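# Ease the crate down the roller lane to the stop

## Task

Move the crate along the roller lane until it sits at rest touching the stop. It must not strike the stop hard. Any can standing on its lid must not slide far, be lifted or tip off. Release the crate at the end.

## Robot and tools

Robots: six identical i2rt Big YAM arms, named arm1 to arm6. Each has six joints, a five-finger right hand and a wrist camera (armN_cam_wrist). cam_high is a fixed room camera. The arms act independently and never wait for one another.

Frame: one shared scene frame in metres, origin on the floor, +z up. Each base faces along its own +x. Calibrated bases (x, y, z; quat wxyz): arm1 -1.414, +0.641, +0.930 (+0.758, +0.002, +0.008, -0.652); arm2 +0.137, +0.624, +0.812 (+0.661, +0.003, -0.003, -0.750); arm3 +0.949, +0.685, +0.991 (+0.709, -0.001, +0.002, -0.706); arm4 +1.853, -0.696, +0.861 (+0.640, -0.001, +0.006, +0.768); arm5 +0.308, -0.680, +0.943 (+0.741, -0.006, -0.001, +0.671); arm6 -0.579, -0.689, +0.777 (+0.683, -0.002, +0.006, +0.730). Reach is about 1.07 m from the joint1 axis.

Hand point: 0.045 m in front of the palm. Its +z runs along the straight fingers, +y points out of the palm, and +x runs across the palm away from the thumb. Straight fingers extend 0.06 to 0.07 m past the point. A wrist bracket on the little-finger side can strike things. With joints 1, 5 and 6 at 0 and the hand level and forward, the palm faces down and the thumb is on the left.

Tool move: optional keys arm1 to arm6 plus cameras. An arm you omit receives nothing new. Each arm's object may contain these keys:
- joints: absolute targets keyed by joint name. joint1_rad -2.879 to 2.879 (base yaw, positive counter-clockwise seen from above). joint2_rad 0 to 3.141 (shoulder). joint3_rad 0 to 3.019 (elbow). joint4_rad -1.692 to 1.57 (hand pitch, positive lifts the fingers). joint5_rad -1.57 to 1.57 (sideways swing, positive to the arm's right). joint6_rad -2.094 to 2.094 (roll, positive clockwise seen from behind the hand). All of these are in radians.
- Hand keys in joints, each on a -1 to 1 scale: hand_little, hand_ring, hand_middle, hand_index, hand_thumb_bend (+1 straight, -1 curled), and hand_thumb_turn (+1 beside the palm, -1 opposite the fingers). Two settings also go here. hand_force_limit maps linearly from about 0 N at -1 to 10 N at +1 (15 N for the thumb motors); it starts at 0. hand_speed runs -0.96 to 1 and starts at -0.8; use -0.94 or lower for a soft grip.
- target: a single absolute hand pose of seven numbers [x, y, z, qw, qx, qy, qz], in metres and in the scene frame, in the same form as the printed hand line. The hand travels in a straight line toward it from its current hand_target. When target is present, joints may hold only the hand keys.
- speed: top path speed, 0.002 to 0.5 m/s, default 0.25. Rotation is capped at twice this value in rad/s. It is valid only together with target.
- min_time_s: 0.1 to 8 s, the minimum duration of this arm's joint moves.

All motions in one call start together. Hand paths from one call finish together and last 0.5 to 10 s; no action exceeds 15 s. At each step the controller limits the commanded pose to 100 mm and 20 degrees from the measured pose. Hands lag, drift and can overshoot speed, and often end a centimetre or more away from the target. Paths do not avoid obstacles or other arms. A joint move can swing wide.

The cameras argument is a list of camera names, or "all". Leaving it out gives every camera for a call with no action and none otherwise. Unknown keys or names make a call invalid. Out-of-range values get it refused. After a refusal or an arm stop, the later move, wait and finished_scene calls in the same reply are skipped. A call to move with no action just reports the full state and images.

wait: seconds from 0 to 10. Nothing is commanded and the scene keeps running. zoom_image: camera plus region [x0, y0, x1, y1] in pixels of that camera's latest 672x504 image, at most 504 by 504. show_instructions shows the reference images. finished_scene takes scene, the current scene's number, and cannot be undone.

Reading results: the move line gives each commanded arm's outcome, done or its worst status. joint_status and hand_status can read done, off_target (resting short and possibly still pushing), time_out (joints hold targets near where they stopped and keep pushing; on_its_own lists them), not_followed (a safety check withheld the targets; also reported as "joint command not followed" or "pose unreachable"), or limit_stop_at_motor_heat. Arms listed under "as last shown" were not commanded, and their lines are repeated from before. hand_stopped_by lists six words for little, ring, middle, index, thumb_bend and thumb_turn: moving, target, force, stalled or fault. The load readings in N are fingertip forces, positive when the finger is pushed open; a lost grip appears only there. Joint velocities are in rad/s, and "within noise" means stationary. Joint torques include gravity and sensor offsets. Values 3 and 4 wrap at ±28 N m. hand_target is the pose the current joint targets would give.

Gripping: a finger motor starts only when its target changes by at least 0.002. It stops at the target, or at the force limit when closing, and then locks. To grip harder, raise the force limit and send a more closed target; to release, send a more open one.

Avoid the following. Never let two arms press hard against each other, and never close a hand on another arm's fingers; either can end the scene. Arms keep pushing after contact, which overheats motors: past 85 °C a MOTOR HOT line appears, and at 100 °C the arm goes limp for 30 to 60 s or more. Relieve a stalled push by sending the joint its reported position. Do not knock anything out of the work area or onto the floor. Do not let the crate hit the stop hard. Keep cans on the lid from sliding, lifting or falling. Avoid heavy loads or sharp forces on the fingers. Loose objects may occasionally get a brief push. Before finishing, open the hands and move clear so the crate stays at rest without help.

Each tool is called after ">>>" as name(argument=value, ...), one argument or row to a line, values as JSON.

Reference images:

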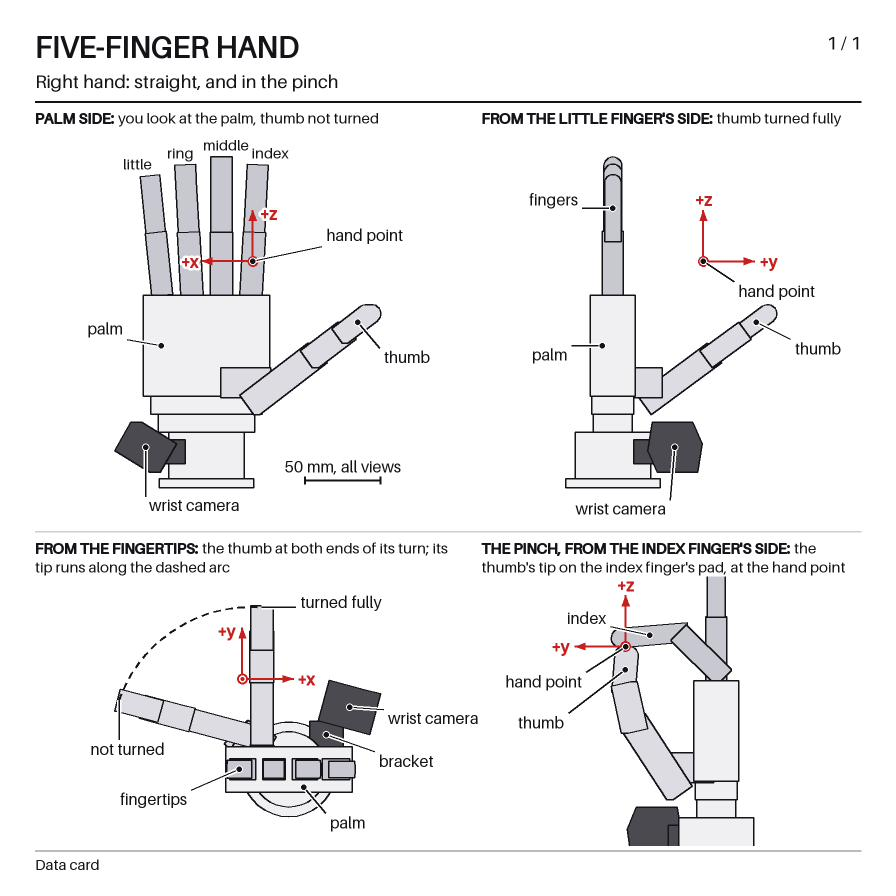

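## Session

>>> move(
)

Scene clock: 0.00 s.
Joint torques (N m): no reading
Heat: arm1: hottest joint2_rad 42 °C; arm2: hottest joint2_rad 36 °C; arm3: hottest joint4_rad 35 °C; arm4: hottest joint1_rad 39 °C; arm5: hottest joint1_rad 34 °C; arm6: hottest joint3_rad 36 °C.
Joint velocities: within noise
arm1.joint_positions: joint1_rad=-0.690 joint2_rad=+0.643 joint3_rad=+1.357 joint4_rad=-1.500 joint5_rad=+0.190 joint6_rad=-1.442 hand_little=+1.000 hand_ring=+1.000 hand_middle=+1.000 hand_index=+1.000 hand_thumb_turn=+1.000 hand_thumb_bend=+1.000 hand_force_limit=+0.000 hand_speed=-0.800
arm1.joint_status: not commanded
arm1.hand_stopped_by: target,target,target,target,target,target
arm1.little_load_n: 0.0
arm1.ring_load_n: 0.5
arm1.middle_load_n: 0.0
arm1.index_load_n: 0.0
arm1.thumb_bend_load_n: 0.0
arm1.thumb_turn_load_n: 0.0
arm1.hand: x=-1.5913 y=+0.5095 z=+1.3849 quat_wxyz=(+0.368, +0.371, -0.843, +0.127) (m; scene frame)
arm1.hand_target: x=-1.5911 y=+0.5096 z=+1.3957 quat_wxyz=(+0.378, +0.368, -0.839, +0.135) (m; scene frame)
arm1.hand_status: not commanded
arm2.joint_positions: joint1_rad=-0.192 joint2_rad=+0.626 joint3_rad=+1.355 joint4_rad=-1.192 joint5_rad=+0.009 joint6_rad=-1.148 hand_little=+1.000 hand_ring=+1.000 hand_middle=+1.000 hand_index=+1.000 hand_thumb_turn=+1.000 hand_thumb_bend=+1.000 hand_force_limit=+0.000 hand_speed=-0.800
arm2.joint_status: not commanded
arm2.hand_stopped_by: target,target,target,target,target,target
arm2.little_load_n: 0.0
arm2.ring_load_n: 0.0
arm2.middle_load_n: 0.0
arm2.index_load_n: 0.0
arm2.thumb_bend_load_n: 0.0
arm2.thumb_turn_load_n: 0.0
arm2.hand: x=+0.0107 y=+0.3944 z=+1.3058 quat_wxyz=(+0.351, +0.339, -0.781, +0.390) (m; scene frame)
arm2.hand_target: x=+0.0110 y=+0.3957 z=+1.3201 quat_wxyz=(+0.360, +0.336, -0.773, +0.400) (m; scene frame)
arm2.hand_status: not commanded
arm3.joint_positions: joint1_rad=+0.445 joint2_rad=+0.599 joint3_rad=+1.429 joint4_rad=-1.279 joint5_rad=-0.083 joint6_rad=-1.447 hand_little=+1.000 hand_ring=+1.000 hand_middle=+1.000 hand_index=+1.000 hand_thumb_turn=+1.000 hand_thumb_bend=+1.000 hand_force_limit=+0.000 hand_speed=-0.800
arm3.joint_status: not commanded
arm3.hand_stopped_by: target,target,target,target,target,target
arm3.little_load_n: 0.0
arm3.ring_load_n: 0.0
arm3.middle_load_n: 0.5
arm3.index_load_n: 0.0
arm3.thumb_bend_load_n: 0.0
arm3.thumb_turn_load_n: 0.0
arm3.hand: x=+1.0164 y=+0.4560 z=+1.5195 quat_wxyz=(+0.224, +0.701, -0.475, +0.482) (m; scene frame)
arm3.hand_target: x=+1.0158 y=+0.4574 z=+1.5316 quat_wxyz=(+0.230, +0.696, -0.470, +0.492) (m; scene frame)
arm3.hand_status: not commanded
arm4.joint_positions: joint1_rad=-0.668 joint2_rad=+0.571 joint3_rad=+1.382 joint4_rad=-1.171 joint5_rad=+0.238 joint6_rad=-1.385 hand_little=+1.000 hand_ring=+1.000 hand_middle=+1.000 hand_index=+1.000 hand_thumb_turn=+1.000 hand_thumb_bend=+1.000 hand_force_limit=+0.000 hand_speed=-0.800
arm4.joint_status: not commanded
arm4.hand_stopped_by: target,target,target,target,target,target
arm4.little_load_n: 0.0
arm4.ring_load_n: 0.0
arm4.middle_load_n: 0.5
arm4.index_load_n: 0.0
arm4.thumb_bend_load_n: 0.0
arm4.thumb_turn_load_n: 0.0
arm4.hand: x=+2.0473 y=-0.5397 z=+1.4009 quat_wxyz=(-0.254, +0.768, +0.296, +0.509) (m; scene frame)
arm4.hand_target: x=+2.0462 y=-0.5418 z=+1.4151 quat_wxyz=(-0.262, +0.760, +0.290, +0.519) (m; scene frame)
arm4.hand_status: not commanded
arm5.joint_positions: joint1_rad=-0.587 joint2_rad=+0.609 joint3_rad=+1.402 joint4_rad=-1.138 joint5_rad=+0.191 joint6_rad=-1.410 hand_little=+1.000 hand_ring=+1.000 hand_middle=+1.000 hand_index=+1.000 hand_thumb_turn=+1.000 hand_thumb_bend=+1.000 hand_force_limit=+0.000 hand_speed=-0.800
arm5.joint_status: not commanded
arm5.hand_stopped_by: target,target,target,target,target,target
arm5.little_load_n: 0.0
arm5.ring_load_n: 0.0
arm5.middle_load_n: 0.0
arm5.index_load_n: 0.0
arm5.thumb_bend_load_n: 0.0
arm5.thumb_turn_load_n: 0.0
arm5.hand: x=+0.5279 y=-0.5450 z=+1.4955 quat_wxyz=(-0.214, +0.779, +0.240, +0.538) (m; scene frame)
arm5.hand_target: x=+0.5266 y=-0.5465 z=+1.5079 quat_wxyz=(-0.221, +0.772, +0.236, +0.547) (m; scene frame)
arm5.hand_status: not commanded
arm6.joint_positions: joint1_rad=-0.281 joint2_rad=+0.602 joint3_rad=+1.336 joint4_rad=-1.516 joint5_rad=-0.030 joint6_rad=-1.212 hand_little=+1.000 hand_ring=+1.000 hand_middle=+1.000 hand_index=+1.000 hand_thumb_turn=+1.000 hand_thumb_bend=+1.000 hand_force_limit=+0.000 hand_speed=-0.800
arm6.joint_status: not commanded
arm6.hand_stopped_by: target,target,target,target,target,target
arm6.little_load_n: 0.0
arm6.ring_load_n: 0.0
arm6.middle_load_n: 0.0
arm6.index_load_n: 0.0
arm6.thumb_bend_load_n: 0.0
arm6.thumb_turn_load_n: 0.0
arm6.hand: x=-0.4971 y=-0.5094 z=+1.2055 quat_wxyz=(-0.296, +0.810, +0.448, +0.235) (m; scene frame)
arm6.hand_target: x=-0.4968 y=-0.5086 z=+1.2165 quat_wxyz=(-0.306, +0.805, +0.445, +0.244) (m; scene frame)
arm6.hand_status: not commanded
pictures: arm1_cam_wrist, arm2_cam_wrist, arm3_cam_wrist, arm4_cam_wrist, arm5_cam_wrist, arm6_cam_wrist, cam_high

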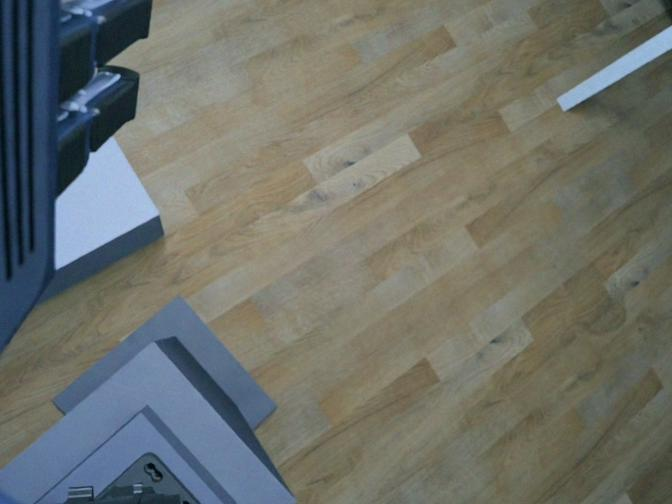

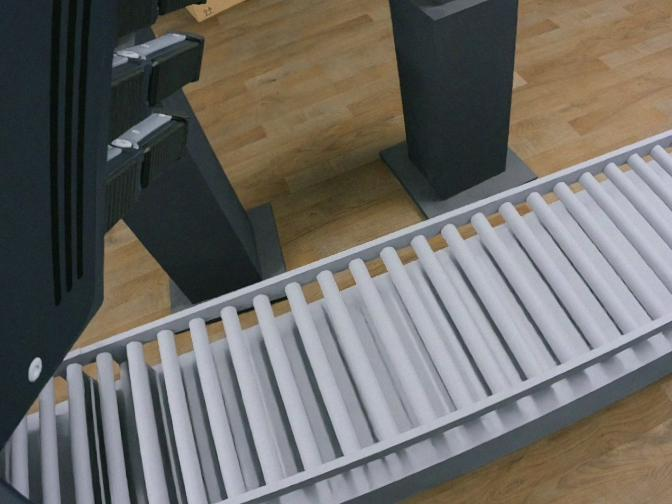

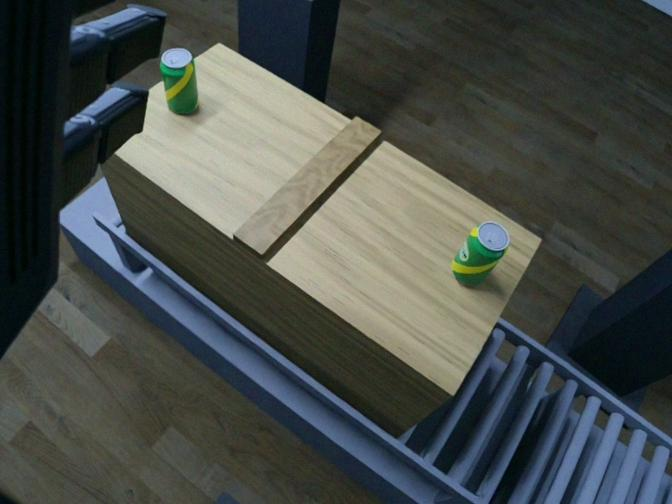

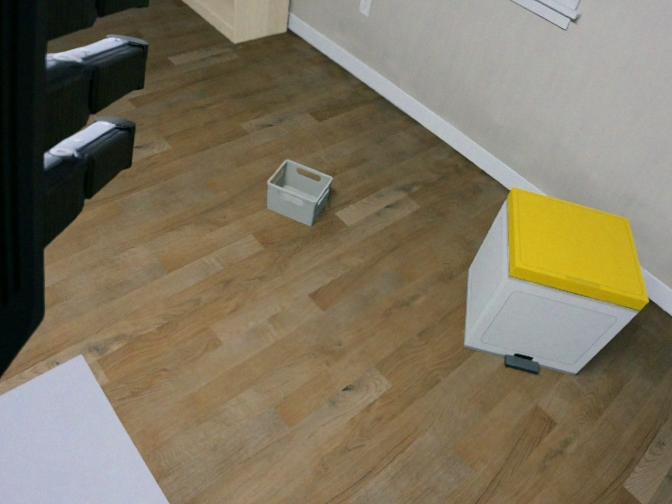

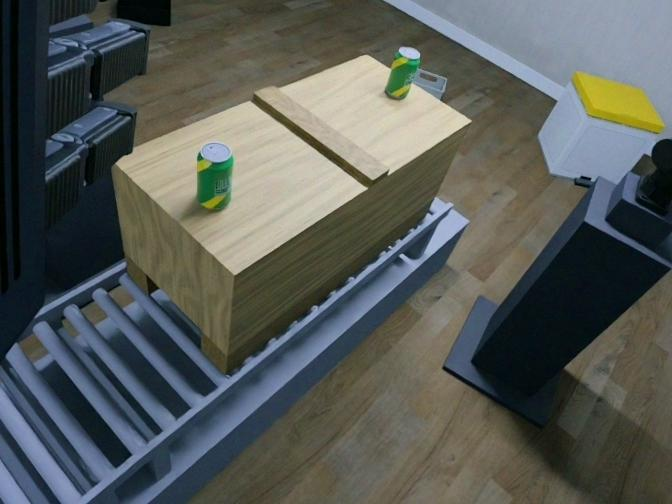

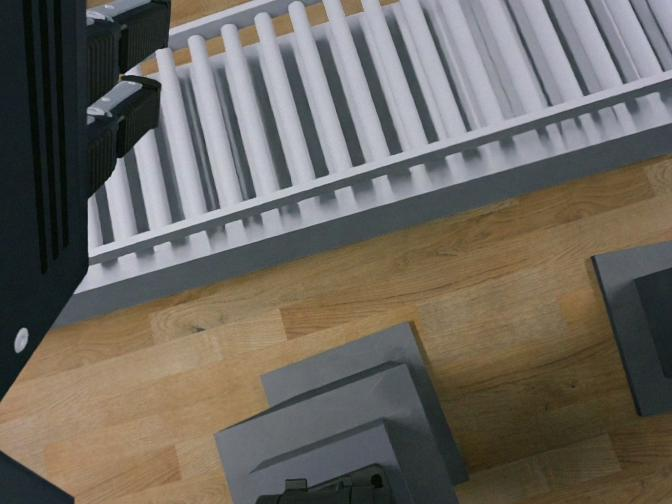

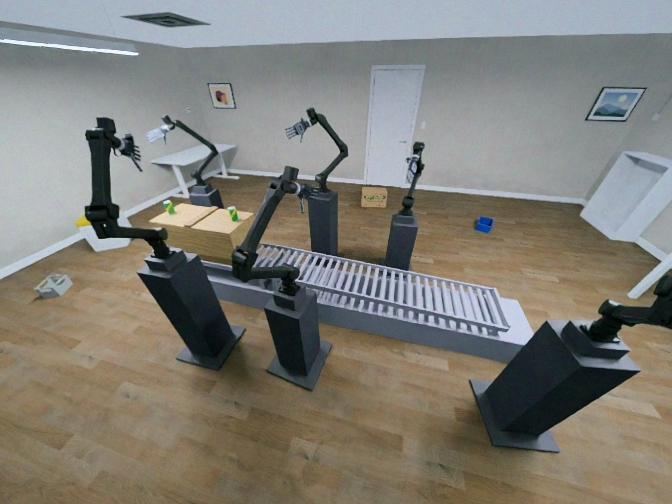

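>>> move(
  arm1={"joints": {"joint1_rad": -0.15}, "min_time_s": 2},
  arm2={"target": [0.30, 0.15, 1.08, 0.1225, 0.698, -0.1225, 0.698]},
  arm4={"target": [1.90, -0.12, 1.15, -0.5, 0.5, 0.5, 0.5]},
  arm5={"joints": {"joint6_rad": 1.5}},
  arm6={"joints": {"joint6_rad": 1.5}},
  cameras=["arm1_cam_wrist", "arm2_cam_wrist", "arm3_cam_wrist", "arm4_cam_wrist", "cam_high"],
)

Scene clock: 6.37 s.
Joint torques (N m): arm1=[1.55 1.73 8.57 1.25 0.3 0.01] | arm2=[-0.79 -4.89 11.08 2.39 -0.17 -0.05] | arm3=[-1.08 3.55 8.32 1.94 0.06 -0.06] | arm4=[-1.67 -7.53 12.34 3.29 -0.1 -0.17] | arm5=[0.67 1.9 8.5 1.78 0.07 0.01] | arm6=[2.02 1.9 9.94 1.39 -0.12 0.17]
Heat: arm1: hottest joint2_rad 42 °C; arm2: hottest joint2_rad 36 °C; arm3: hottest joint4_rad 35 °C; arm4: hottest joint1_rad 39 °C; arm5: hottest joint1_rad 34 °C; arm6: hottest joint3_rad 37 °C.
move: arm1 done; arm2 off_target; arm4 off_target; arm5 done; arm6 done
Joint velocities: within noise
arm1.joint_positions: joint1_rad=-0.166 joint2_rad=+0.643 joint3_rad=+1.357 joint4_rad=-1.500 joint5_rad=+0.190 joint6_rad=-1.442 hand_little=+1.000 hand_ring=+1.000 hand_middle=+1.000 hand_index=+1.000 hand_thumb_turn=+1.000 hand_thumb_bend=+1.000 hand_force_limit=+0.000 hand_speed=-0.800
arm1.joint_status: all done
arm1.hand_stopped_by: target,target,target,target,target,target
arm1.little_load_n: 0.0
arm1.ring_load_n: 0.0
arm1.middle_load_n: 0.0
arm1.index_load_n: 0.0
arm1.thumb_bend_load_n: 0.0
arm1.thumb_turn_load_n: 0.0
arm1.hand: x=-1.5046 y=+0.4352 z=+1.3830 quat_wxyz=(+0.319, +0.577, -0.720, +0.218) (m; scene frame)
arm1.hand_target: x=-1.5012 y=+0.4337 z=+1.3938 quat_wxyz=(+0.325, +0.579, -0.712, +0.230) (m; scene frame)
arm1.hand_status: not commanded
arm2.joint_positions: joint1_rad=+0.123 joint2_rad=+1.213 joint3_rad=+0.593 joint4_rad=+0.539 joint5_rad=-1.210 joint6_rad=-1.590 hand_little=+1.000 hand_ring=+1.000 hand_middle=+1.000 hand_index=+1.000 hand_thumb_turn=+1.000 hand_thumb_bend=+1.000 hand_force_limit=+0.000 hand_speed=-0.800
arm2.joint_status: not commanded
arm2.hand_stopped_by: target,target,target,target,target,target
arm2.little_load_n: 0.0
arm2.ring_load_n: 0.0
arm2.middle_load_n: 0.0
arm2.index_load_n: 0.0
arm2.thumb_bend_load_n: 0.0
arm2.thumb_turn_load_n: 0.0
arm2.hand: x=+0.2935 y=+0.1629 z=+1.0550 quat_wxyz=(+0.106, +0.698, -0.149, +0.692) (m; scene frame)
arm2.hand_target: x=+0.2996 y=+0.1516 z=+1.0800 quat_wxyz=(+0.122, +0.696, -0.122, +0.697) (m; scene frame)
arm2.hand_status: off_target (0.029 m and 3.7 deg from the pose sent, 0.441 m and 99.4 deg at the start)
arm3: as last shown
arm3.middle_load_n: 0.0
arm4.joint_positions: joint1_rad=-0.141 joint2_rad=+1.262 joint3_rad=+0.716 joint4_rad=+0.509 joint5_rad=+0.045 joint6_rad=-1.560 hand_little=+1.000 hand_ring=+1.000 hand_middle=+1.000 hand_index=+1.000 hand_thumb_turn=+1.000 hand_thumb_bend=+1.000 hand_force_limit=+0.000 hand_speed=-0.800
arm4.joint_status: not commanded
arm4.hand_stopped_by: target,target,target,target,target,target
arm4.little_load_n: 0.0
arm4.ring_load_n: 0.0
arm4.middle_load_n: 0.0
arm4.index_load_n: 0.0
arm4.thumb_bend_load_n: -0.5
arm4.thumb_turn_load_n: 0.0
arm4.hand: x=+1.9015 y=-0.1291 z=+1.1272 quat_wxyz=(-0.490, +0.517, +0.507, +0.486) (m; scene frame)
arm4.hand_target: x=+1.9000 y=-0.1210 z=+1.1501 quat_wxyz=(-0.500, +0.500, +0.500, +0.500) (m; scene frame)
arm4.hand_status: off_target (0.025 m and 2.9 deg from the pose sent, 0.511 m and 48.2 deg at the start)
arm5.joint_positions: joint1_rad=-0.587 joint2_rad=+0.609 joint3_rad=+1.402 joint4_rad=-1.138 joint5_rad=+0.191 joint6_rad=+1.492 hand_little=+1.000 hand_ring=+1.000 hand_middle=+1.000 hand_index=+1.000 hand_thumb_turn=+1.000 hand_thumb_bend=+1.000 hand_force_limit=+0.000 hand_speed=-0.800
arm5.joint_status: all done
arm5.hand_stopped_by: target,target,target,target,target,target
arm5.little_load_n: -0.5
arm5.ring_load_n: -0.5
arm5.middle_load_n: 0.0
arm5.index_load_n: 0.0
arm5.thumb_bend_load_n: 0.0
arm5.thumb_turn_load_n: 0.0
arm5.hand: x=+0.4661 y=-0.4384 z=+1.5488 quat_wxyz=(-0.560, +0.331, -0.745, -0.148) (m; scene frame)
arm5.hand_target: x=+0.4639 y=-0.4411 z=+1.5629 quat_wxyz=(-0.569, +0.324, -0.740, -0.156) (m; scene frame)
arm5.hand_status: not commanded
arm6.joint_positions: joint1_rad=-0.281 joint2_rad=+0.602 joint3_rad=+1.336 joint4_rad=-1.516 joint5_rad=-0.030 joint6_rad=+1.487 hand_little=+1.000 hand_ring=+1.000 hand_middle=+1.000 hand_index=+1.000 hand_thumb_turn=+1.000 hand_thumb_bend=+1.000 hand_force_limit=+0.000 hand_speed=-0.800
arm6.joint_status: all done
arm6.hand_stopped_by: target,target,target,target,target,target
arm6.little_load_n: 0.0
arm6.ring_load_n: 0.0
arm6.middle_load_n: 0.0
arm6.index_load_n: 0.0
arm6.thumb_bend_load_n: 0.0
arm6.thumb_turn_load_n: 0.0
arm6.hand: x=-0.5915 y=-0.4360 z=+1.2612 quat_wxyz=(-0.295, +0.615, -0.692, -0.237) (m; scene frame)
arm6.hand_target: x=-0.5911 y=-0.4362 z=+1.2741 quat_wxyz=(-0.303, +0.607, -0.692, -0.247) (m; scene frame)
arm6.hand_status: not commanded
pictures: arm1_cam_wrist, arm2_cam_wrist, arm3_cam_wrist, arm4_cam_wrist, cam_high

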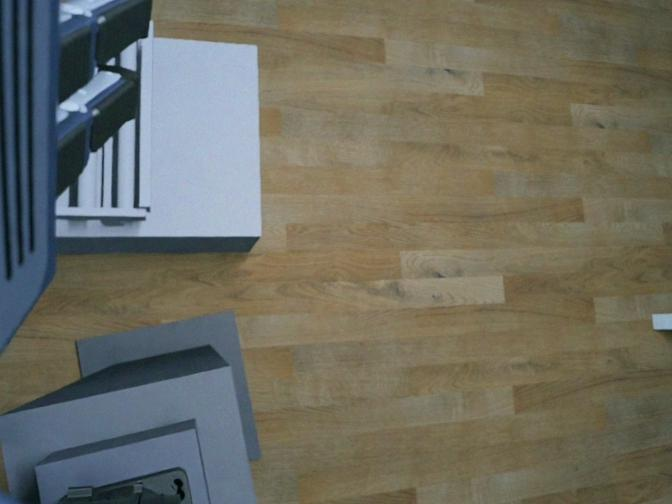

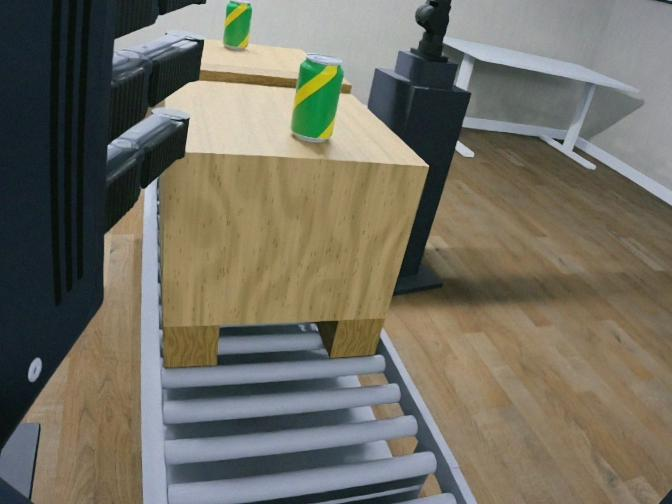

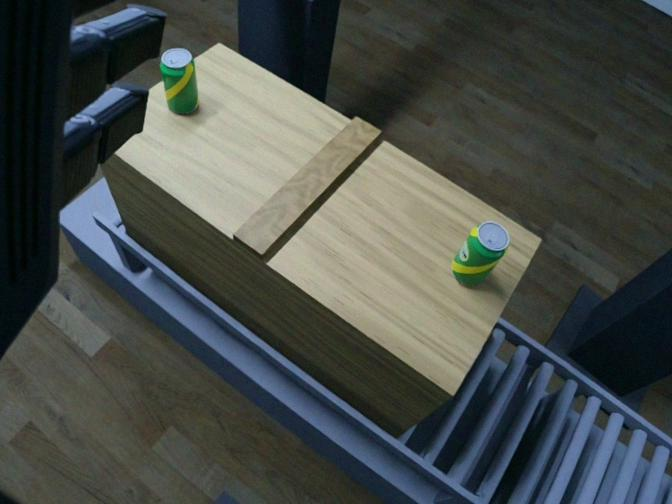

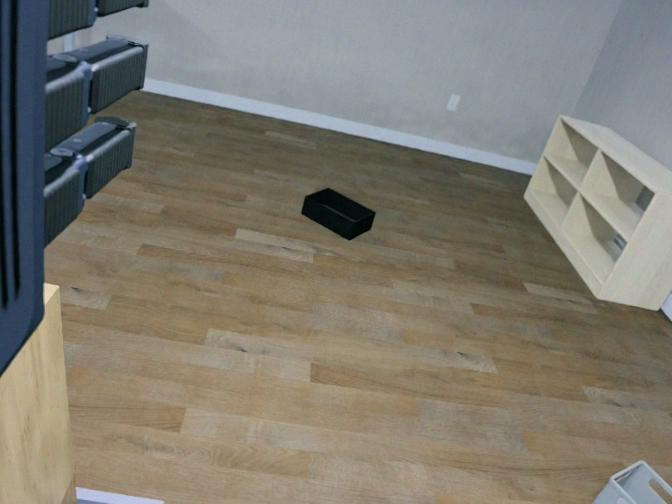

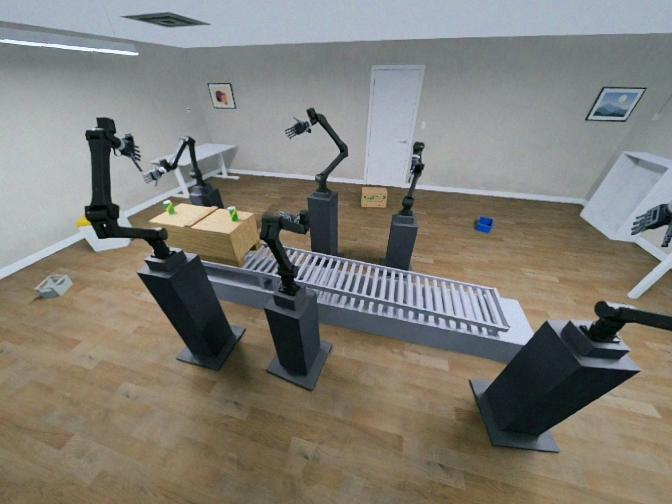

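>>> move(
  arm4={"target": [1.85, -0.115, 0.80, -0.5, 0.5, 0.5, 0.5]},
  arm5={"target": [0.64, -0.11, 1.10, 0.5, -0.5, 0.5, 0.5]},
  cameras=["arm2_cam_wrist", "arm4_cam_wrist", "cam_high"],
)

Scene clock: 11.53 s.
Joint torques (N m): arm1=[1.61 1.79 8.55 1.26 0.3 0.01] | arm2=[-0.97 -4.84 11.07 2.37 -0.16 -0.06] | arm3=[-1.08 3.55 8.32 1.94 0.05 -0.06] | arm4=[-1.32 -12.51 2.58 3.28 0.12 -0.09] | arm5=[1.32 -18.32 7.8 2.03 -0.11 0.03] | arm6=[2.02 1.85 9.92 1.36 -0.12 0.17]
Heat: arm1: hottest joint2_rad 42 °C; arm2: hottest joint3_rad 37 °C; arm3: hottest joint4_rad 35 °C; arm4: hottest joint1_rad 39 °C; arm5: hottest joint3_rad 35 °C; arm6: hottest joint3_rad 37 °C.
move: arm4 off_target; arm5 off_target
Joint velocities: within noise
arm1, arm2, arm3, arm6: as last shown
arm2.hand_target: x=+0.2996 y=+0.1516 z=+1.0800 quat_wxyz=(+0.122, +0.696, -0.122, +0.696) (m; scene frame)
arm4.joint_positions: joint1_rad=-0.022 joint2_rad=+2.302 joint3_rad=+0.707 joint4_rad=+1.536 joint5_rad=+0.169 joint6_rad=-1.560 hand_little=+1.000 hand_ring=+1.000 hand_middle=+1.000 hand_index=+1.000 hand_thumb_turn=+1.000 hand_thumb_bend=+1.000 hand_force_limit=+0.000 hand_speed=-0.800
arm4.joint_status: not commanded
arm4.hand_stopped_by: target,target,target,target,target,target
arm4.little_load_n: 0.0
arm4.ring_load_n: 0.0
arm4.middle_load_n: 0.0
arm4.index_load_n: 0.0
arm4.thumb_bend_load_n: 0.0
arm4.thumb_turn_load_n: 0.0
arm4.hand: x=+1.8537 y=-0.1201 z=+0.7938 quat_wxyz=(-0.482, +0.521, +0.513, +0.483) (m; scene frame)
arm4.hand_target: x=+1.8500 y=-0.1147 z=+0.8004 quat_wxyz=(-0.489, +0.512, +0.508, +0.491) (m; scene frame)
arm4.hand_status: off_target (0.009 m and 4.0 deg from the pose sent, 0.331 m and 2.9 deg at the start; a joint's target at an end of its range on 35 of 102 steps)
arm5.joint_positions: joint1_rad=-0.715 joint2_rad=+2.039 joint3_rad=+1.033 joint4_rad=+0.960 joint5_rad=-0.807 joint6_rad=+1.579 hand_little=+1.000 hand_ring=+1.000 hand_middle=+1.000 hand_index=+1.000 hand_thumb_turn=+1.000 hand_thumb_bend=+1.000 hand_force_limit=+0.000 hand_speed=-0.800
arm5.joint_status: not commanded
arm5.hand_stopped_by: target,target,target,target,target,target
arm5.little_load_n: 0.0
arm5.ring_load_n: 0.0
arm5.middle_load_n: 0.0
arm5.index_load_n: 0.0
arm5.thumb_bend_load_n: 0.0
arm5.thumb_turn_load_n: 0.0
arm5.hand: x=+0.6367 y=-0.1192 z=+1.0806 quat_wxyz=(-0.484, +0.499, -0.520, -0.496) (m; scene frame)
arm5.hand_target: x=+0.6395 y=-0.1107 z=+1.1000 quat_wxyz=(-0.500, +0.500, -0.500, -0.500) (m; scene frame)
arm5.hand_status: off_target (0.022 m and 3.0 deg from the pose sent, 0.583 m and 53.7 deg at the start)
arm6.thumb_bend_load_n: -0.5
pictures: arm2_cam_wrist, arm4_cam_wrist, cam_high

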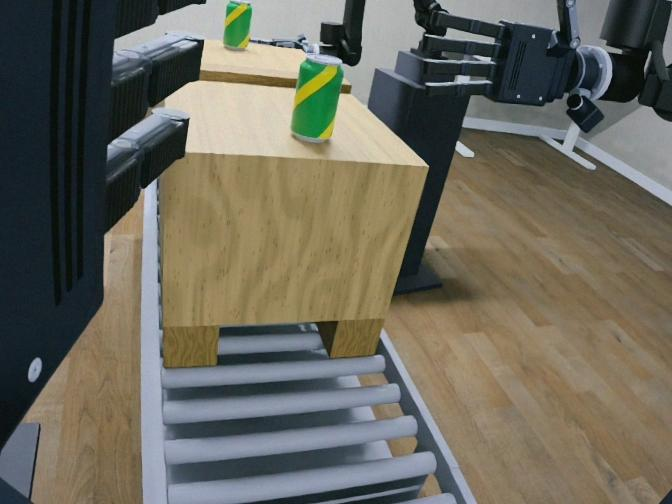

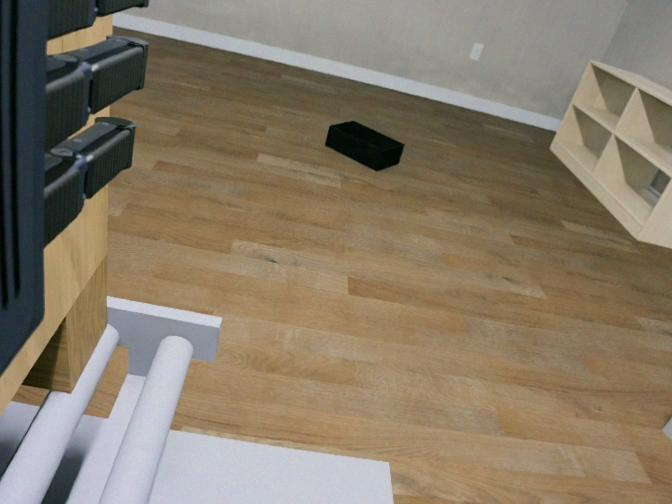

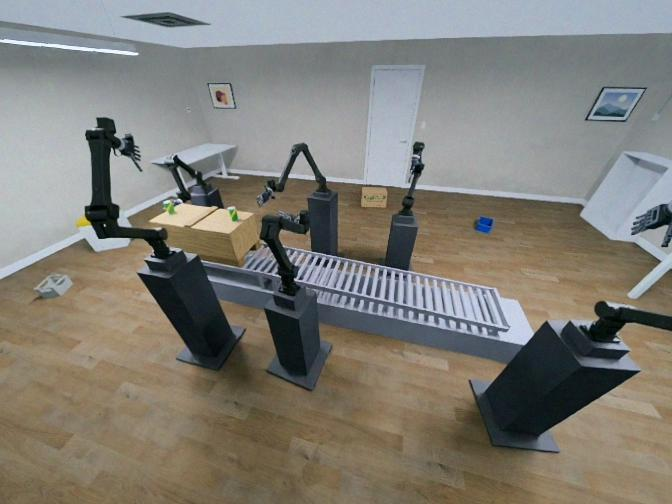

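>>> move(
  arm4={"target": [1.81, -0.115, 0.785, -0.5, 0.5, 0.5, 0.5], "speed": 0.1},
  arm5={"target": [0.65, -0.115, 0.80, 0.5, -0.5, 0.5, 0.5]},
  cameras=["arm2_cam_wrist", "arm4_cam_wrist"],
)

Scene clock: 13.87 s.
Joint torques (N m): arm1=[1.49 1.79 8.55 1.28 0.31 0] | arm2=[-1.26 -4.78 11.1 2.35 -0.17 -0.05] | arm3=[-1.08 3.55 8.32 1.92 0.05 -0.06] | arm4=[-1.38 -12.45 2.59 3.26 0.11 -0.06] | arm5=[0.56 -21.48 3.7 2.03 -0.08 0.02] | arm6=[2.02 1.96 9.92 1.35 -0.12 0.17]
Heat: arm1: hottest joint2_rad 42 °C; arm2: hottest joint3_rad 38 °C; arm3: hottest joint4_rad 35 °C; arm4: hottest joint1_rad 39 °C; arm5: hottest joint3_rad 35 °C; arm6: hottest joint3_rad 37 °C.
move: arm4 off_target; arm5 off_target
Joint velocities: within noise
arm1, arm2, arm3, arm6: as last shown
arm4.joint_positions: joint1_rad=+0.077 joint2_rad=+2.344 joint3_rad=+0.749 joint4_rad=+1.536 joint5_rad=+0.270 joint6_rad=-1.560 hand_little=+1.000 hand_ring=+1.000 hand_middle=+1.000 hand_index=+1.000 hand_thumb_turn=+1.000 hand_thumb_bend=+1.000 hand_force_limit=+0.000 hand_speed=-0.800
arm4.joint_status: not commanded
arm4.hand_stopped_by: target,target,target,target,target,target
arm4.little_load_n: 0.0
arm4.ring_load_n: 0.0
arm4.middle_load_n: 0.0
arm4.index_load_n: 0.0
arm4.thumb_bend_load_n: 0.0
arm4.thumb_turn_load_n: 0.0
arm4.hand: x=+1.8138 y=-0.1188 z=+0.7819 quat_wxyz=(-0.480, +0.520, +0.513, +0.485) (m; scene frame)
arm4.hand_target: x=+1.8098 y=-0.1147 z=+0.7853 quat_wxyz=(-0.488, +0.513, +0.508, +0.490) (m; scene frame)
arm4.hand_status: off_target (0.006 m and 3.9 deg from the pose sent, 0.045 m and 4.0 deg at the start; a joint's target at an end of its range on 64 of 64 steps)
arm5.joint_positions: joint1_rad=-0.715 joint2_rad=+2.795 joint3_rad=+1.385 joint4_rad=+1.374 joint5_rad=-0.819 joint6_rad=+1.580 hand_little=+1.000 hand_ring=+1.000 hand_middle=+1.000 hand_index=+1.000 hand_thumb_turn=+1.000 hand_thumb_bend=+1.000 hand_force_limit=+0.000 hand_speed=-0.800
arm5.joint_status: not commanded
arm5.hand_stopped_by: target,target,target,target,target,target
arm5.little_load_n: -0.5
arm5.ring_load_n: 0.0
arm5.middle_load_n: 0.0
arm5.index_load_n: 0.0
arm5.thumb_bend_load_n: 0.0
arm5.thumb_turn_load_n: 0.0
arm5.hand: x=+0.6402 y=-0.1191 z=+0.7859 quat_wxyz=(-0.484, +0.502, -0.513, -0.499) (m; scene frame)
arm5.hand_target: x=+0.6498 y=-0.1153 z=+0.7999 quat_wxyz=(-0.500, +0.500, -0.500, -0.500) (m; scene frame)
arm5.hand_status: off_target (0.018 m and 2.4 deg from the pose sent, 0.281 m and 3.0 deg at the start)
arm6.thumb_bend_load_n: 0.0
pictures: arm2_cam_wrist, arm4_cam_wrist

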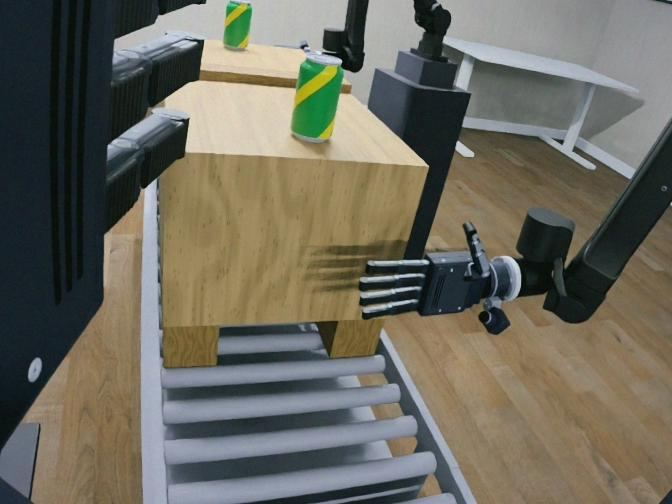

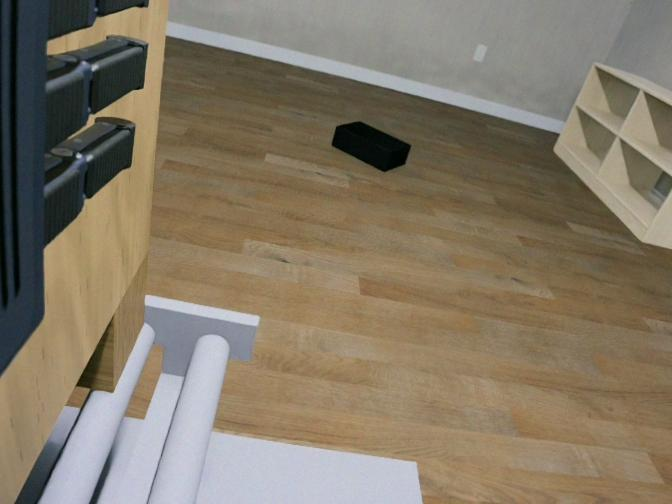

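>>> move(
  arm4={"target": [1.68, -0.113, 0.79, -0.49, 0.51, 0.51, 0.49], "speed": 0.07},
  arm5={"target": [0.605, -0.115, 0.80, 0.5, -0.5, 0.5, 0.5]},
  cameras=["arm2_cam_wrist", "arm4_cam_wrist"],
)

Scene clock: 16.70 s.
Joint torques (N m): arm1=[1.55 1.73 8.57 1.29 0.3 0.01] | arm2=[-0.97 -4.66 10.99 2.41 -0.15 -0.04] | arm3=[-1.08 3.55 8.32 1.92 0.05 -0.06] | arm4=[-2.37 -13.74 4.16 2.06 -0.03 0] | arm5=[1.44 -22.18 1.72 2.02 0.04 -0.02] | arm6=[1.96 1.9 9.91 1.36 -0.12 0.17]
Heat: arm1: hottest joint2_rad 42 °C; arm2: hottest joint3_rad 39 °C; arm3: hottest joint4_rad 35 °C; arm4: hottest joint1_rad 39 °C; arm5: hottest joint3_rad 35 °C; arm6: hottest joint3_rad 37 °C.
move: arm4 done; arm5 off_target
Joint velocities: within noise
arm1, arm2, arm3, arm6: as last shown
arm3.ring_load_n: 0.5
arm4.joint_positions: joint1_rad=+0.358 joint2_rad=+2.344 joint3_rad=+0.879 joint4_rad=+1.424 joint5_rad=+0.541 joint6_rad=-1.561 hand_little=+1.000 hand_ring=+1.000 hand_middle=+1.000 hand_index=+1.000 hand_thumb_turn=+1.000 hand_thumb_bend=+1.000 hand_force_limit=+0.000 hand_speed=-0.800
arm4.joint_status: not commanded
arm4.hand_stopped_by: target,target,target,target,target,target
arm4.little_load_n: 0.0
arm4.ring_load_n: 0.0
arm4.middle_load_n: 0.0
arm4.index_load_n: 0.0
arm4.thumb_bend_load_n: 0.0
arm4.thumb_turn_load_n: 0.0
arm4.hand: x=+1.6838 y=-0.1182 z=+0.7905 quat_wxyz=(-0.487, +0.510, +0.512, +0.490) (m; scene frame)
arm4.hand_target: x=+1.6800 y=-0.1131 z=+0.7901 quat_wxyz=(-0.490, +0.510, +0.510, +0.490) (m; scene frame)
arm4.hand_status: done (0.006 m and 0.4 deg from the pose sent, 0.134 m and 1.7 deg at the start)
arm5.joint_positions: joint1_rad=-0.669 joint2_rad=+2.795 joint3_rad=+1.310 joint4_rad=+1.455 joint5_rad=-0.764 joint6_rad=+1.580 hand_little=+1.000 hand_ring=+1.000 hand_middle=+1.000 hand_index=+1.000 hand_thumb_turn=+1.000 hand_thumb_bend=+1.000 hand_force_limit=+0.000 hand_speed=-0.800
arm5.joint_status: not commanded
arm5.hand_stopped_by: target,target,target,target,target,target
arm5.little_load_n: 0.0
arm5.ring_load_n: 0.0
arm5.middle_load_n: 0.0
arm5.index_load_n: 0.0
arm5.thumb_bend_load_n: 0.0
arm5.thumb_turn_load_n: 0.0
arm5.hand: x=+0.6047 y=-0.1212 z=+0.7829 quat_wxyz=(-0.489, +0.501, -0.513, -0.497) (m; scene frame)
arm5.hand_target: x=+0.6049 y=-0.1151 z=+0.7997 quat_wxyz=(-0.500, +0.500, -0.500, -0.500) (m; scene frame)
arm5.hand_status: off_target (0.018 m and 2.0 deg from the pose sent, 0.038 m and 2.4 deg at the start)
pictures: arm2_cam_wrist, arm4_cam_wrist

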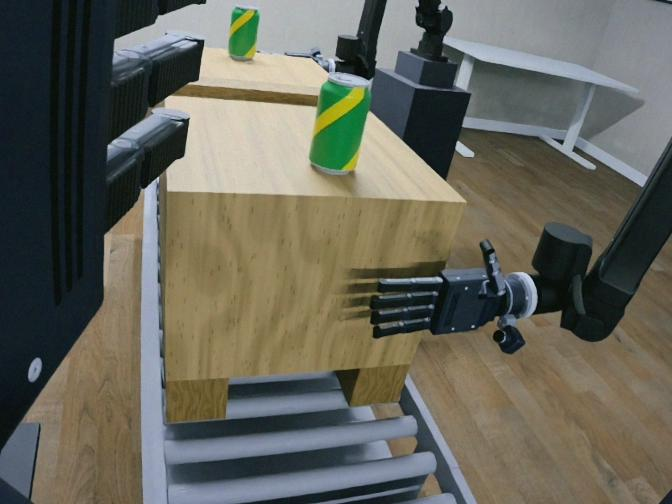

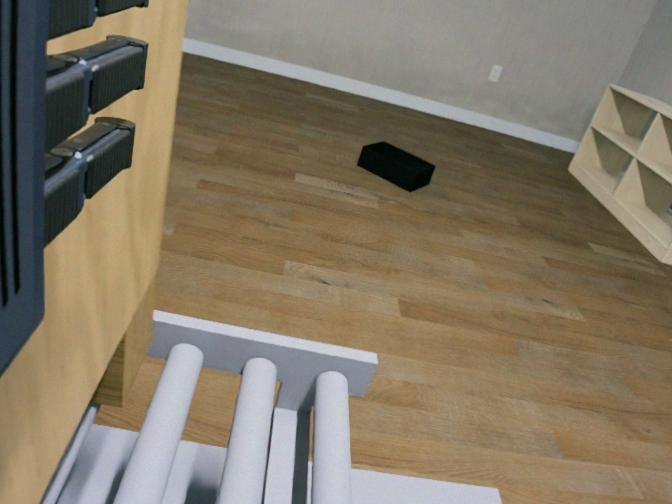

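>>> move(
  arm4={"target": [1.52, -0.112, 0.79, -0.49, 0.51, 0.51, 0.49], "speed": 0.08},
  arm5={"target": [0.445, -0.117, 0.795, 0.49, -0.51, 0.51, 0.49], "speed": 0.08},
  cameras=["arm2_cam_wrist", "arm4_cam_wrist"],
)

Scene clock: 19.63 s.
Joint torques (N m): arm1=[1.61 1.79 8.57 1.26 0.3 0.01] | arm2=[-1.03 -4.78 11.07 2.37 -0.16 -0.04] | arm3=[-1.08 3.55 8.31 1.94 0.05 -0.06] | arm4=[-2.26 -16.09 6.9 1.99 0.09 -0.07] | arm5=[0.91 -19.6 -0.16 2.13 0.02 -0.13] | arm6=[2.08 1.96 9.91 1.35 -0.11 0.17]
Heat: arm1: hottest joint2_rad 42 °C; arm2: hottest joint3_rad 40 °C; arm3: hottest joint4_rad 35 °C; arm4: hottest joint1_rad 39 °C; arm5: hottest joint3_rad 35 °C; arm6: hottest joint3_rad 37 °C.
move: arm4 done; arm5 off_target
Joint velocities: within noise
arm1, arm2, arm3, arm6: as last shown
arm1.little_load_n: -0.5
arm3.ring_load_n: 0.0
arm4.joint_positions: joint1_rad=+0.607 joint2_rad=+2.406 joint3_rad=+1.165 joint4_rad=+1.184 joint5_rad=+0.787 joint6_rad=-1.541 hand_little=+1.000 hand_ring=+1.000 hand_middle=+1.000 hand_index=+1.000 hand_thumb_turn=+1.000 hand_thumb_bend=+1.000 hand_force_limit=+0.000 hand_speed=-0.800
arm4.joint_status: not commanded
arm4.hand_stopped_by: target,target,target,target,target,target
arm4.little_load_n: 0.0
arm4.ring_load_n: 0.0
arm4.middle_load_n: 0.0
arm4.index_load_n: 0.0
arm4.thumb_bend_load_n: 0.0
arm4.thumb_turn_load_n: 0.0
arm4.hand: x=+1.5265 y=-0.1187 z=+0.7880 quat_wxyz=(-0.486, +0.511, +0.514, +0.488) (m; scene frame)
arm4.hand_target: x=+1.5201 y=-0.1122 z=+0.7903 quat_wxyz=(-0.490, +0.510, +0.510, +0.490) (m; scene frame)
arm4.hand_status: done (0.010 m and 0.6 deg from the pose sent, 0.164 m and 0.5 deg at the start)
arm5.joint_positions: joint1_rad=-0.400 joint2_rad=+2.728 joint3_rad=+1.014 joint4_rad=+1.561 joint5_rad=-0.521 joint6_rad=+1.529 hand_little=+1.000 hand_ring=+1.000 hand_middle=+1.000 hand_index=+1.000 hand_thumb_turn=+1.000 hand_thumb_bend=+1.000 hand_force_limit=+0.000 hand_speed=-0.800
arm5.joint_status: not commanded
arm5.hand_stopped_by: target,target,target,target,target,target
arm5.little_load_n: 0.0
arm5.ring_load_n: 0.0
arm5.middle_load_n: 0.0
arm5.index_load_n: 0.0
arm5.thumb_bend_load_n: 0.0
arm5.thumb_turn_load_n: 0.0
arm5.hand: x=+0.4445 y=-0.1222 z=+0.7786 quat_wxyz=(-0.452, +0.533, -0.534, -0.476) (m; scene frame)
arm5.hand_target: x=+0.4451 y=-0.1165 z=+0.7949 quat_wxyz=(-0.468, +0.533, -0.518, -0.478) (m; scene frame)
arm5.hand_status: off_target (0.017 m and 6.0 deg from the pose sent, 0.160 m and 1.3 deg at the start; a joint's target at an end of its range on 52 of 81 steps)
pictures: arm2_cam_wrist, arm4_cam_wrist

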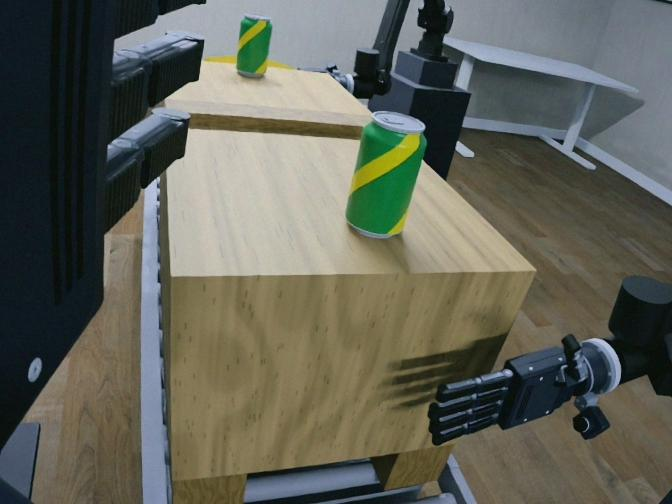

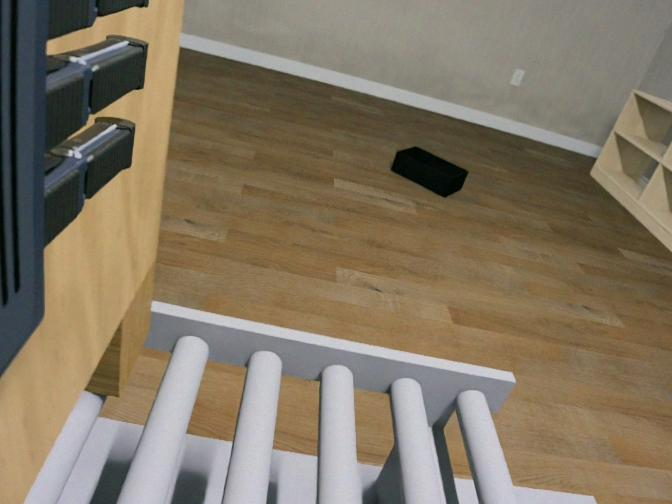

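>>> move(
  arm4={"target": [1.37, -0.112, 0.79, -0.49, 0.51, 0.51, 0.49], "speed": 0.08},
  arm5={"target": [0.295, -0.119, 0.79, 0.47, -0.53, 0.52, 0.48], "speed": 0.08},
  arm2={"target": [-0.25, 0.10, 1.0, 0.5, 0.5, -0.5, 0.5]},
  arm3={"joints": {"joint1_rad": -0.1}, "min_time_s": 2},
  cameras=["arm2_cam_wrist", "arm3_cam_wrist", "arm4_cam_wrist", "cam_high"],
)

Scene clock: 23.17 s.
Joint torques (N m): arm1=[1.55 1.85 8.55 1.28 0.3 0.02] | arm2=[-2.49 -9.35 10.39 2.62 0.07 0.12] | arm3=[-2.37 3.55 8.31 1.94 0.07 -0.06] | arm4=[-1.73 -18.78 10.02 1.66 0.07 -0.12] | arm5=[1.03 -18.02 -0.94 2.13 0.02 0] | arm6=[2.02 1.96 9.94 1.33 -0.11 0.17]
Heat: arm1: hottest joint2_rad 42 °C; arm2: hottest joint3_rad 40 °C; arm3: hottest joint4_rad 35 °C; arm4: hottest joint1_rad 39 °C; arm5: hottest joint3_rad 35 °C; arm6: hottest joint3_rad 38 °C.
move: arm2 off_target; arm3 done; arm4 off_target; arm5 off_target
Joint velocities: within noise
arm1, arm6: as last shown
arm1.little_load_n: 0.0
arm1.middle_load_n: 0.5
arm2.joint_positions: joint1_rad=-0.645 joint2_rad=+1.657 joint3_rad=+0.794 joint4_rad=+0.802 joint5_rad=-0.781 joint6_rad=-1.590 hand_little=+1.000 hand_ring=+1.000 hand_middle=+1.000 hand_index=+1.000 hand_thumb_turn=+1.000 hand_thumb_bend=+1.000 hand_force_limit=+0.000 hand_speed=-0.800
arm2.joint_status: not commanded
arm2.hand_stopped_by: target,target,target,target,target,target
arm2.little_load_n: 0.0
arm2.ring_load_n: 0.0
arm2.middle_load_n: 0.0
arm2.index_load_n: 0.0
arm2.thumb_bend_load_n: 0.0
arm2.thumb_turn_load_n: 0.0
arm2.hand: x=-0.2315 y=+0.1116 z=+0.9756 quat_wxyz=(+0.478, +0.505, -0.516, +0.500) (m; scene frame)
arm2.hand_target: x=-0.2488 y=+0.1017 z=+1.0006 quat_wxyz=(+0.500, +0.500, -0.500, +0.500) (m; scene frame)
arm2.hand_status: off_target (0.033 m and 3.1 deg from the pose sent, 0.550 m and 69.3 deg at the start)
arm3.joint_positions: joint1_rad=-0.085 joint2_rad=+0.599 joint3_rad=+1.429 joint4_rad=-1.279 joint5_rad=-0.083 joint6_rad=-1.447 hand_little=+1.000 hand_ring=+1.000 hand_middle=+1.000 hand_index=+1.000 hand_thumb_turn=+1.000 hand_thumb_bend=+1.000 hand_force_limit=+0.000 hand_speed=-0.800
arm3.joint_status: all done
arm3.hand_stopped_by: target,target,target,target,target,target
arm3.little_load_n: 0.0
arm3.ring_load_n: 0.0
arm3.middle_load_n: 0.0
arm3.index_load_n: 0.0
arm3.thumb_bend_load_n: 0.0
arm3.thumb_turn_load_n: 0.0
arm3.hand: x=+0.8920 y=+0.4541 z=+1.5200 quat_wxyz=(+0.343, +0.552, -0.642, +0.407) (m; scene frame)
arm3.hand_target: x=+0.8887 y=+0.4565 z=+1.5321 quat_wxyz=(+0.354, +0.543, -0.640, +0.412) (m; scene frame)
arm3.hand_status: not commanded
arm4.joint_positions: joint1_rad=+0.763 joint2_rad=+2.544 joint3_rad=+1.560 joint4_rad=+0.909 joint5_rad=+0.946 joint6_rad=-1.524 hand_little=+1.000 hand_ring=+1.000 hand_middle=+1.000 hand_index=+1.000 hand_thumb_turn=+1.000 hand_thumb_bend=+1.000 hand_force_limit=+0.000 hand_speed=-0.800
arm4.joint_status: not commanded
arm4.hand_stopped_by: target,target,target,target,target,target
arm4.little_load_n: 0.0
arm4.ring_load_n: 0.0
arm4.middle_load_n: 0.0
arm4.index_load_n: 0.0
arm4.thumb_bend_load_n: 0.5
arm4.thumb_turn_load_n: 0.0
arm4.hand: x=+1.3811 y=-0.1180 z=+0.7831 quat_wxyz=(-0.483, +0.512, +0.515, +0.489) (m; scene frame)
arm4.hand_target: x=+1.3703 y=-0.1125 z=+0.7902 quat_wxyz=(-0.490, +0.510, +0.510, +0.490) (m; scene frame)
arm4.hand_status: off_target (0.014 m and 1.0 deg from the pose sent, 0.157 m and 0.7 deg at the start)
arm5.joint_positions: joint1_rad=-0.056 joint2_rad=+2.673 joint3_rad=+0.857 joint4_rad=+1.561 joint5_rad=-0.201 joint6_rad=+1.525 hand_little=+1.000 hand_ring=+1.000 hand_middle=+1.000 hand_index=+1.000 hand_thumb_turn=+1.000 hand_thumb_bend=+1.000 hand_force_limit=+0.000 hand_speed=-0.800
arm5.joint_status: not commanded
arm5.hand_stopped_by: target,target,target,target,target,target
arm5.little_load_n: 0.0
arm5.ring_load_n: 0.0
arm5.middle_load_n: 0.0
arm5.index_load_n: 0.0
arm5.thumb_bend_load_n: 0.0
arm5.thumb_turn_load_n: 0.0
arm5.hand: x=+0.2969 y=-0.1240 z=+0.7730 quat_wxyz=(-0.421, +0.575, -0.545, -0.442) (m; scene frame)
arm5.hand_target: x=+0.2951 y=-0.1184 z=+0.7899 quat_wxyz=(-0.431, +0.567, -0.536, -0.453) (m; scene frame)
arm5.hand_status: off_target (0.018 m and 9.2 deg from the pose sent, 0.150 m and 2.6 deg at the start; a joint's target at an end of its range on 99 of 99 steps)
pictures: arm2_cam_wrist, arm3_cam_wrist, arm4_cam_wrist, cam_high

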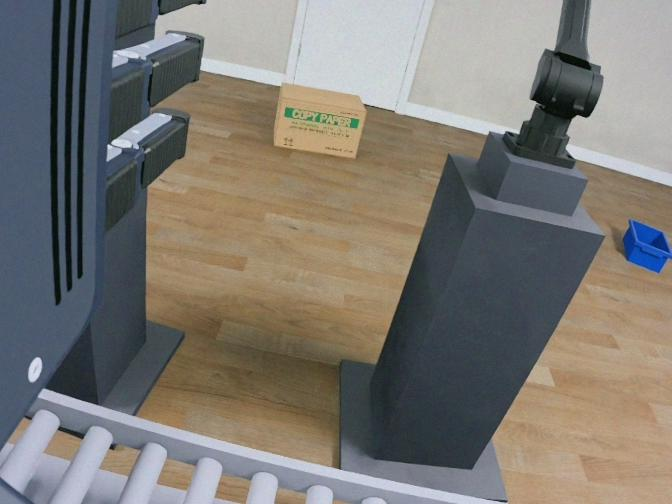

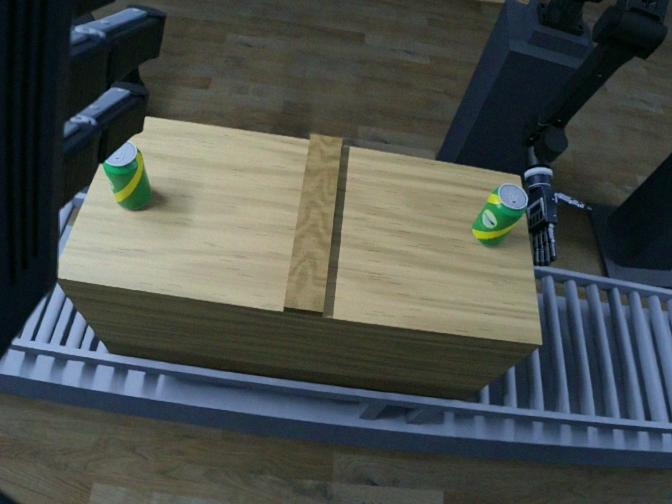

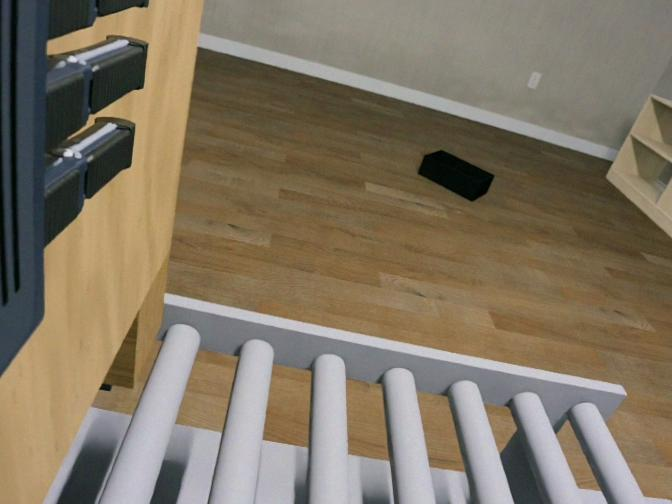

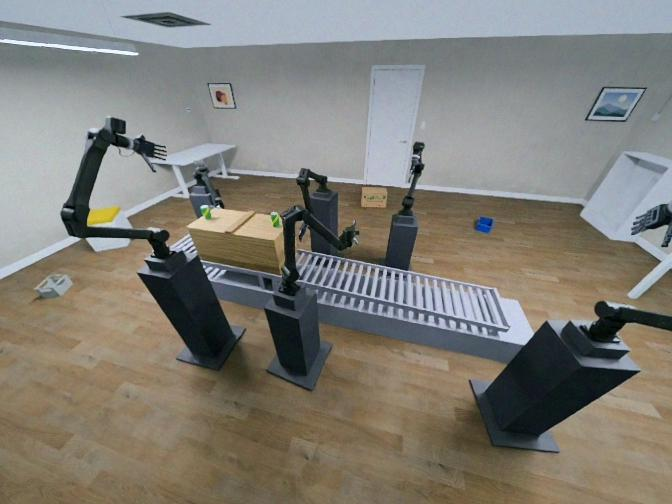

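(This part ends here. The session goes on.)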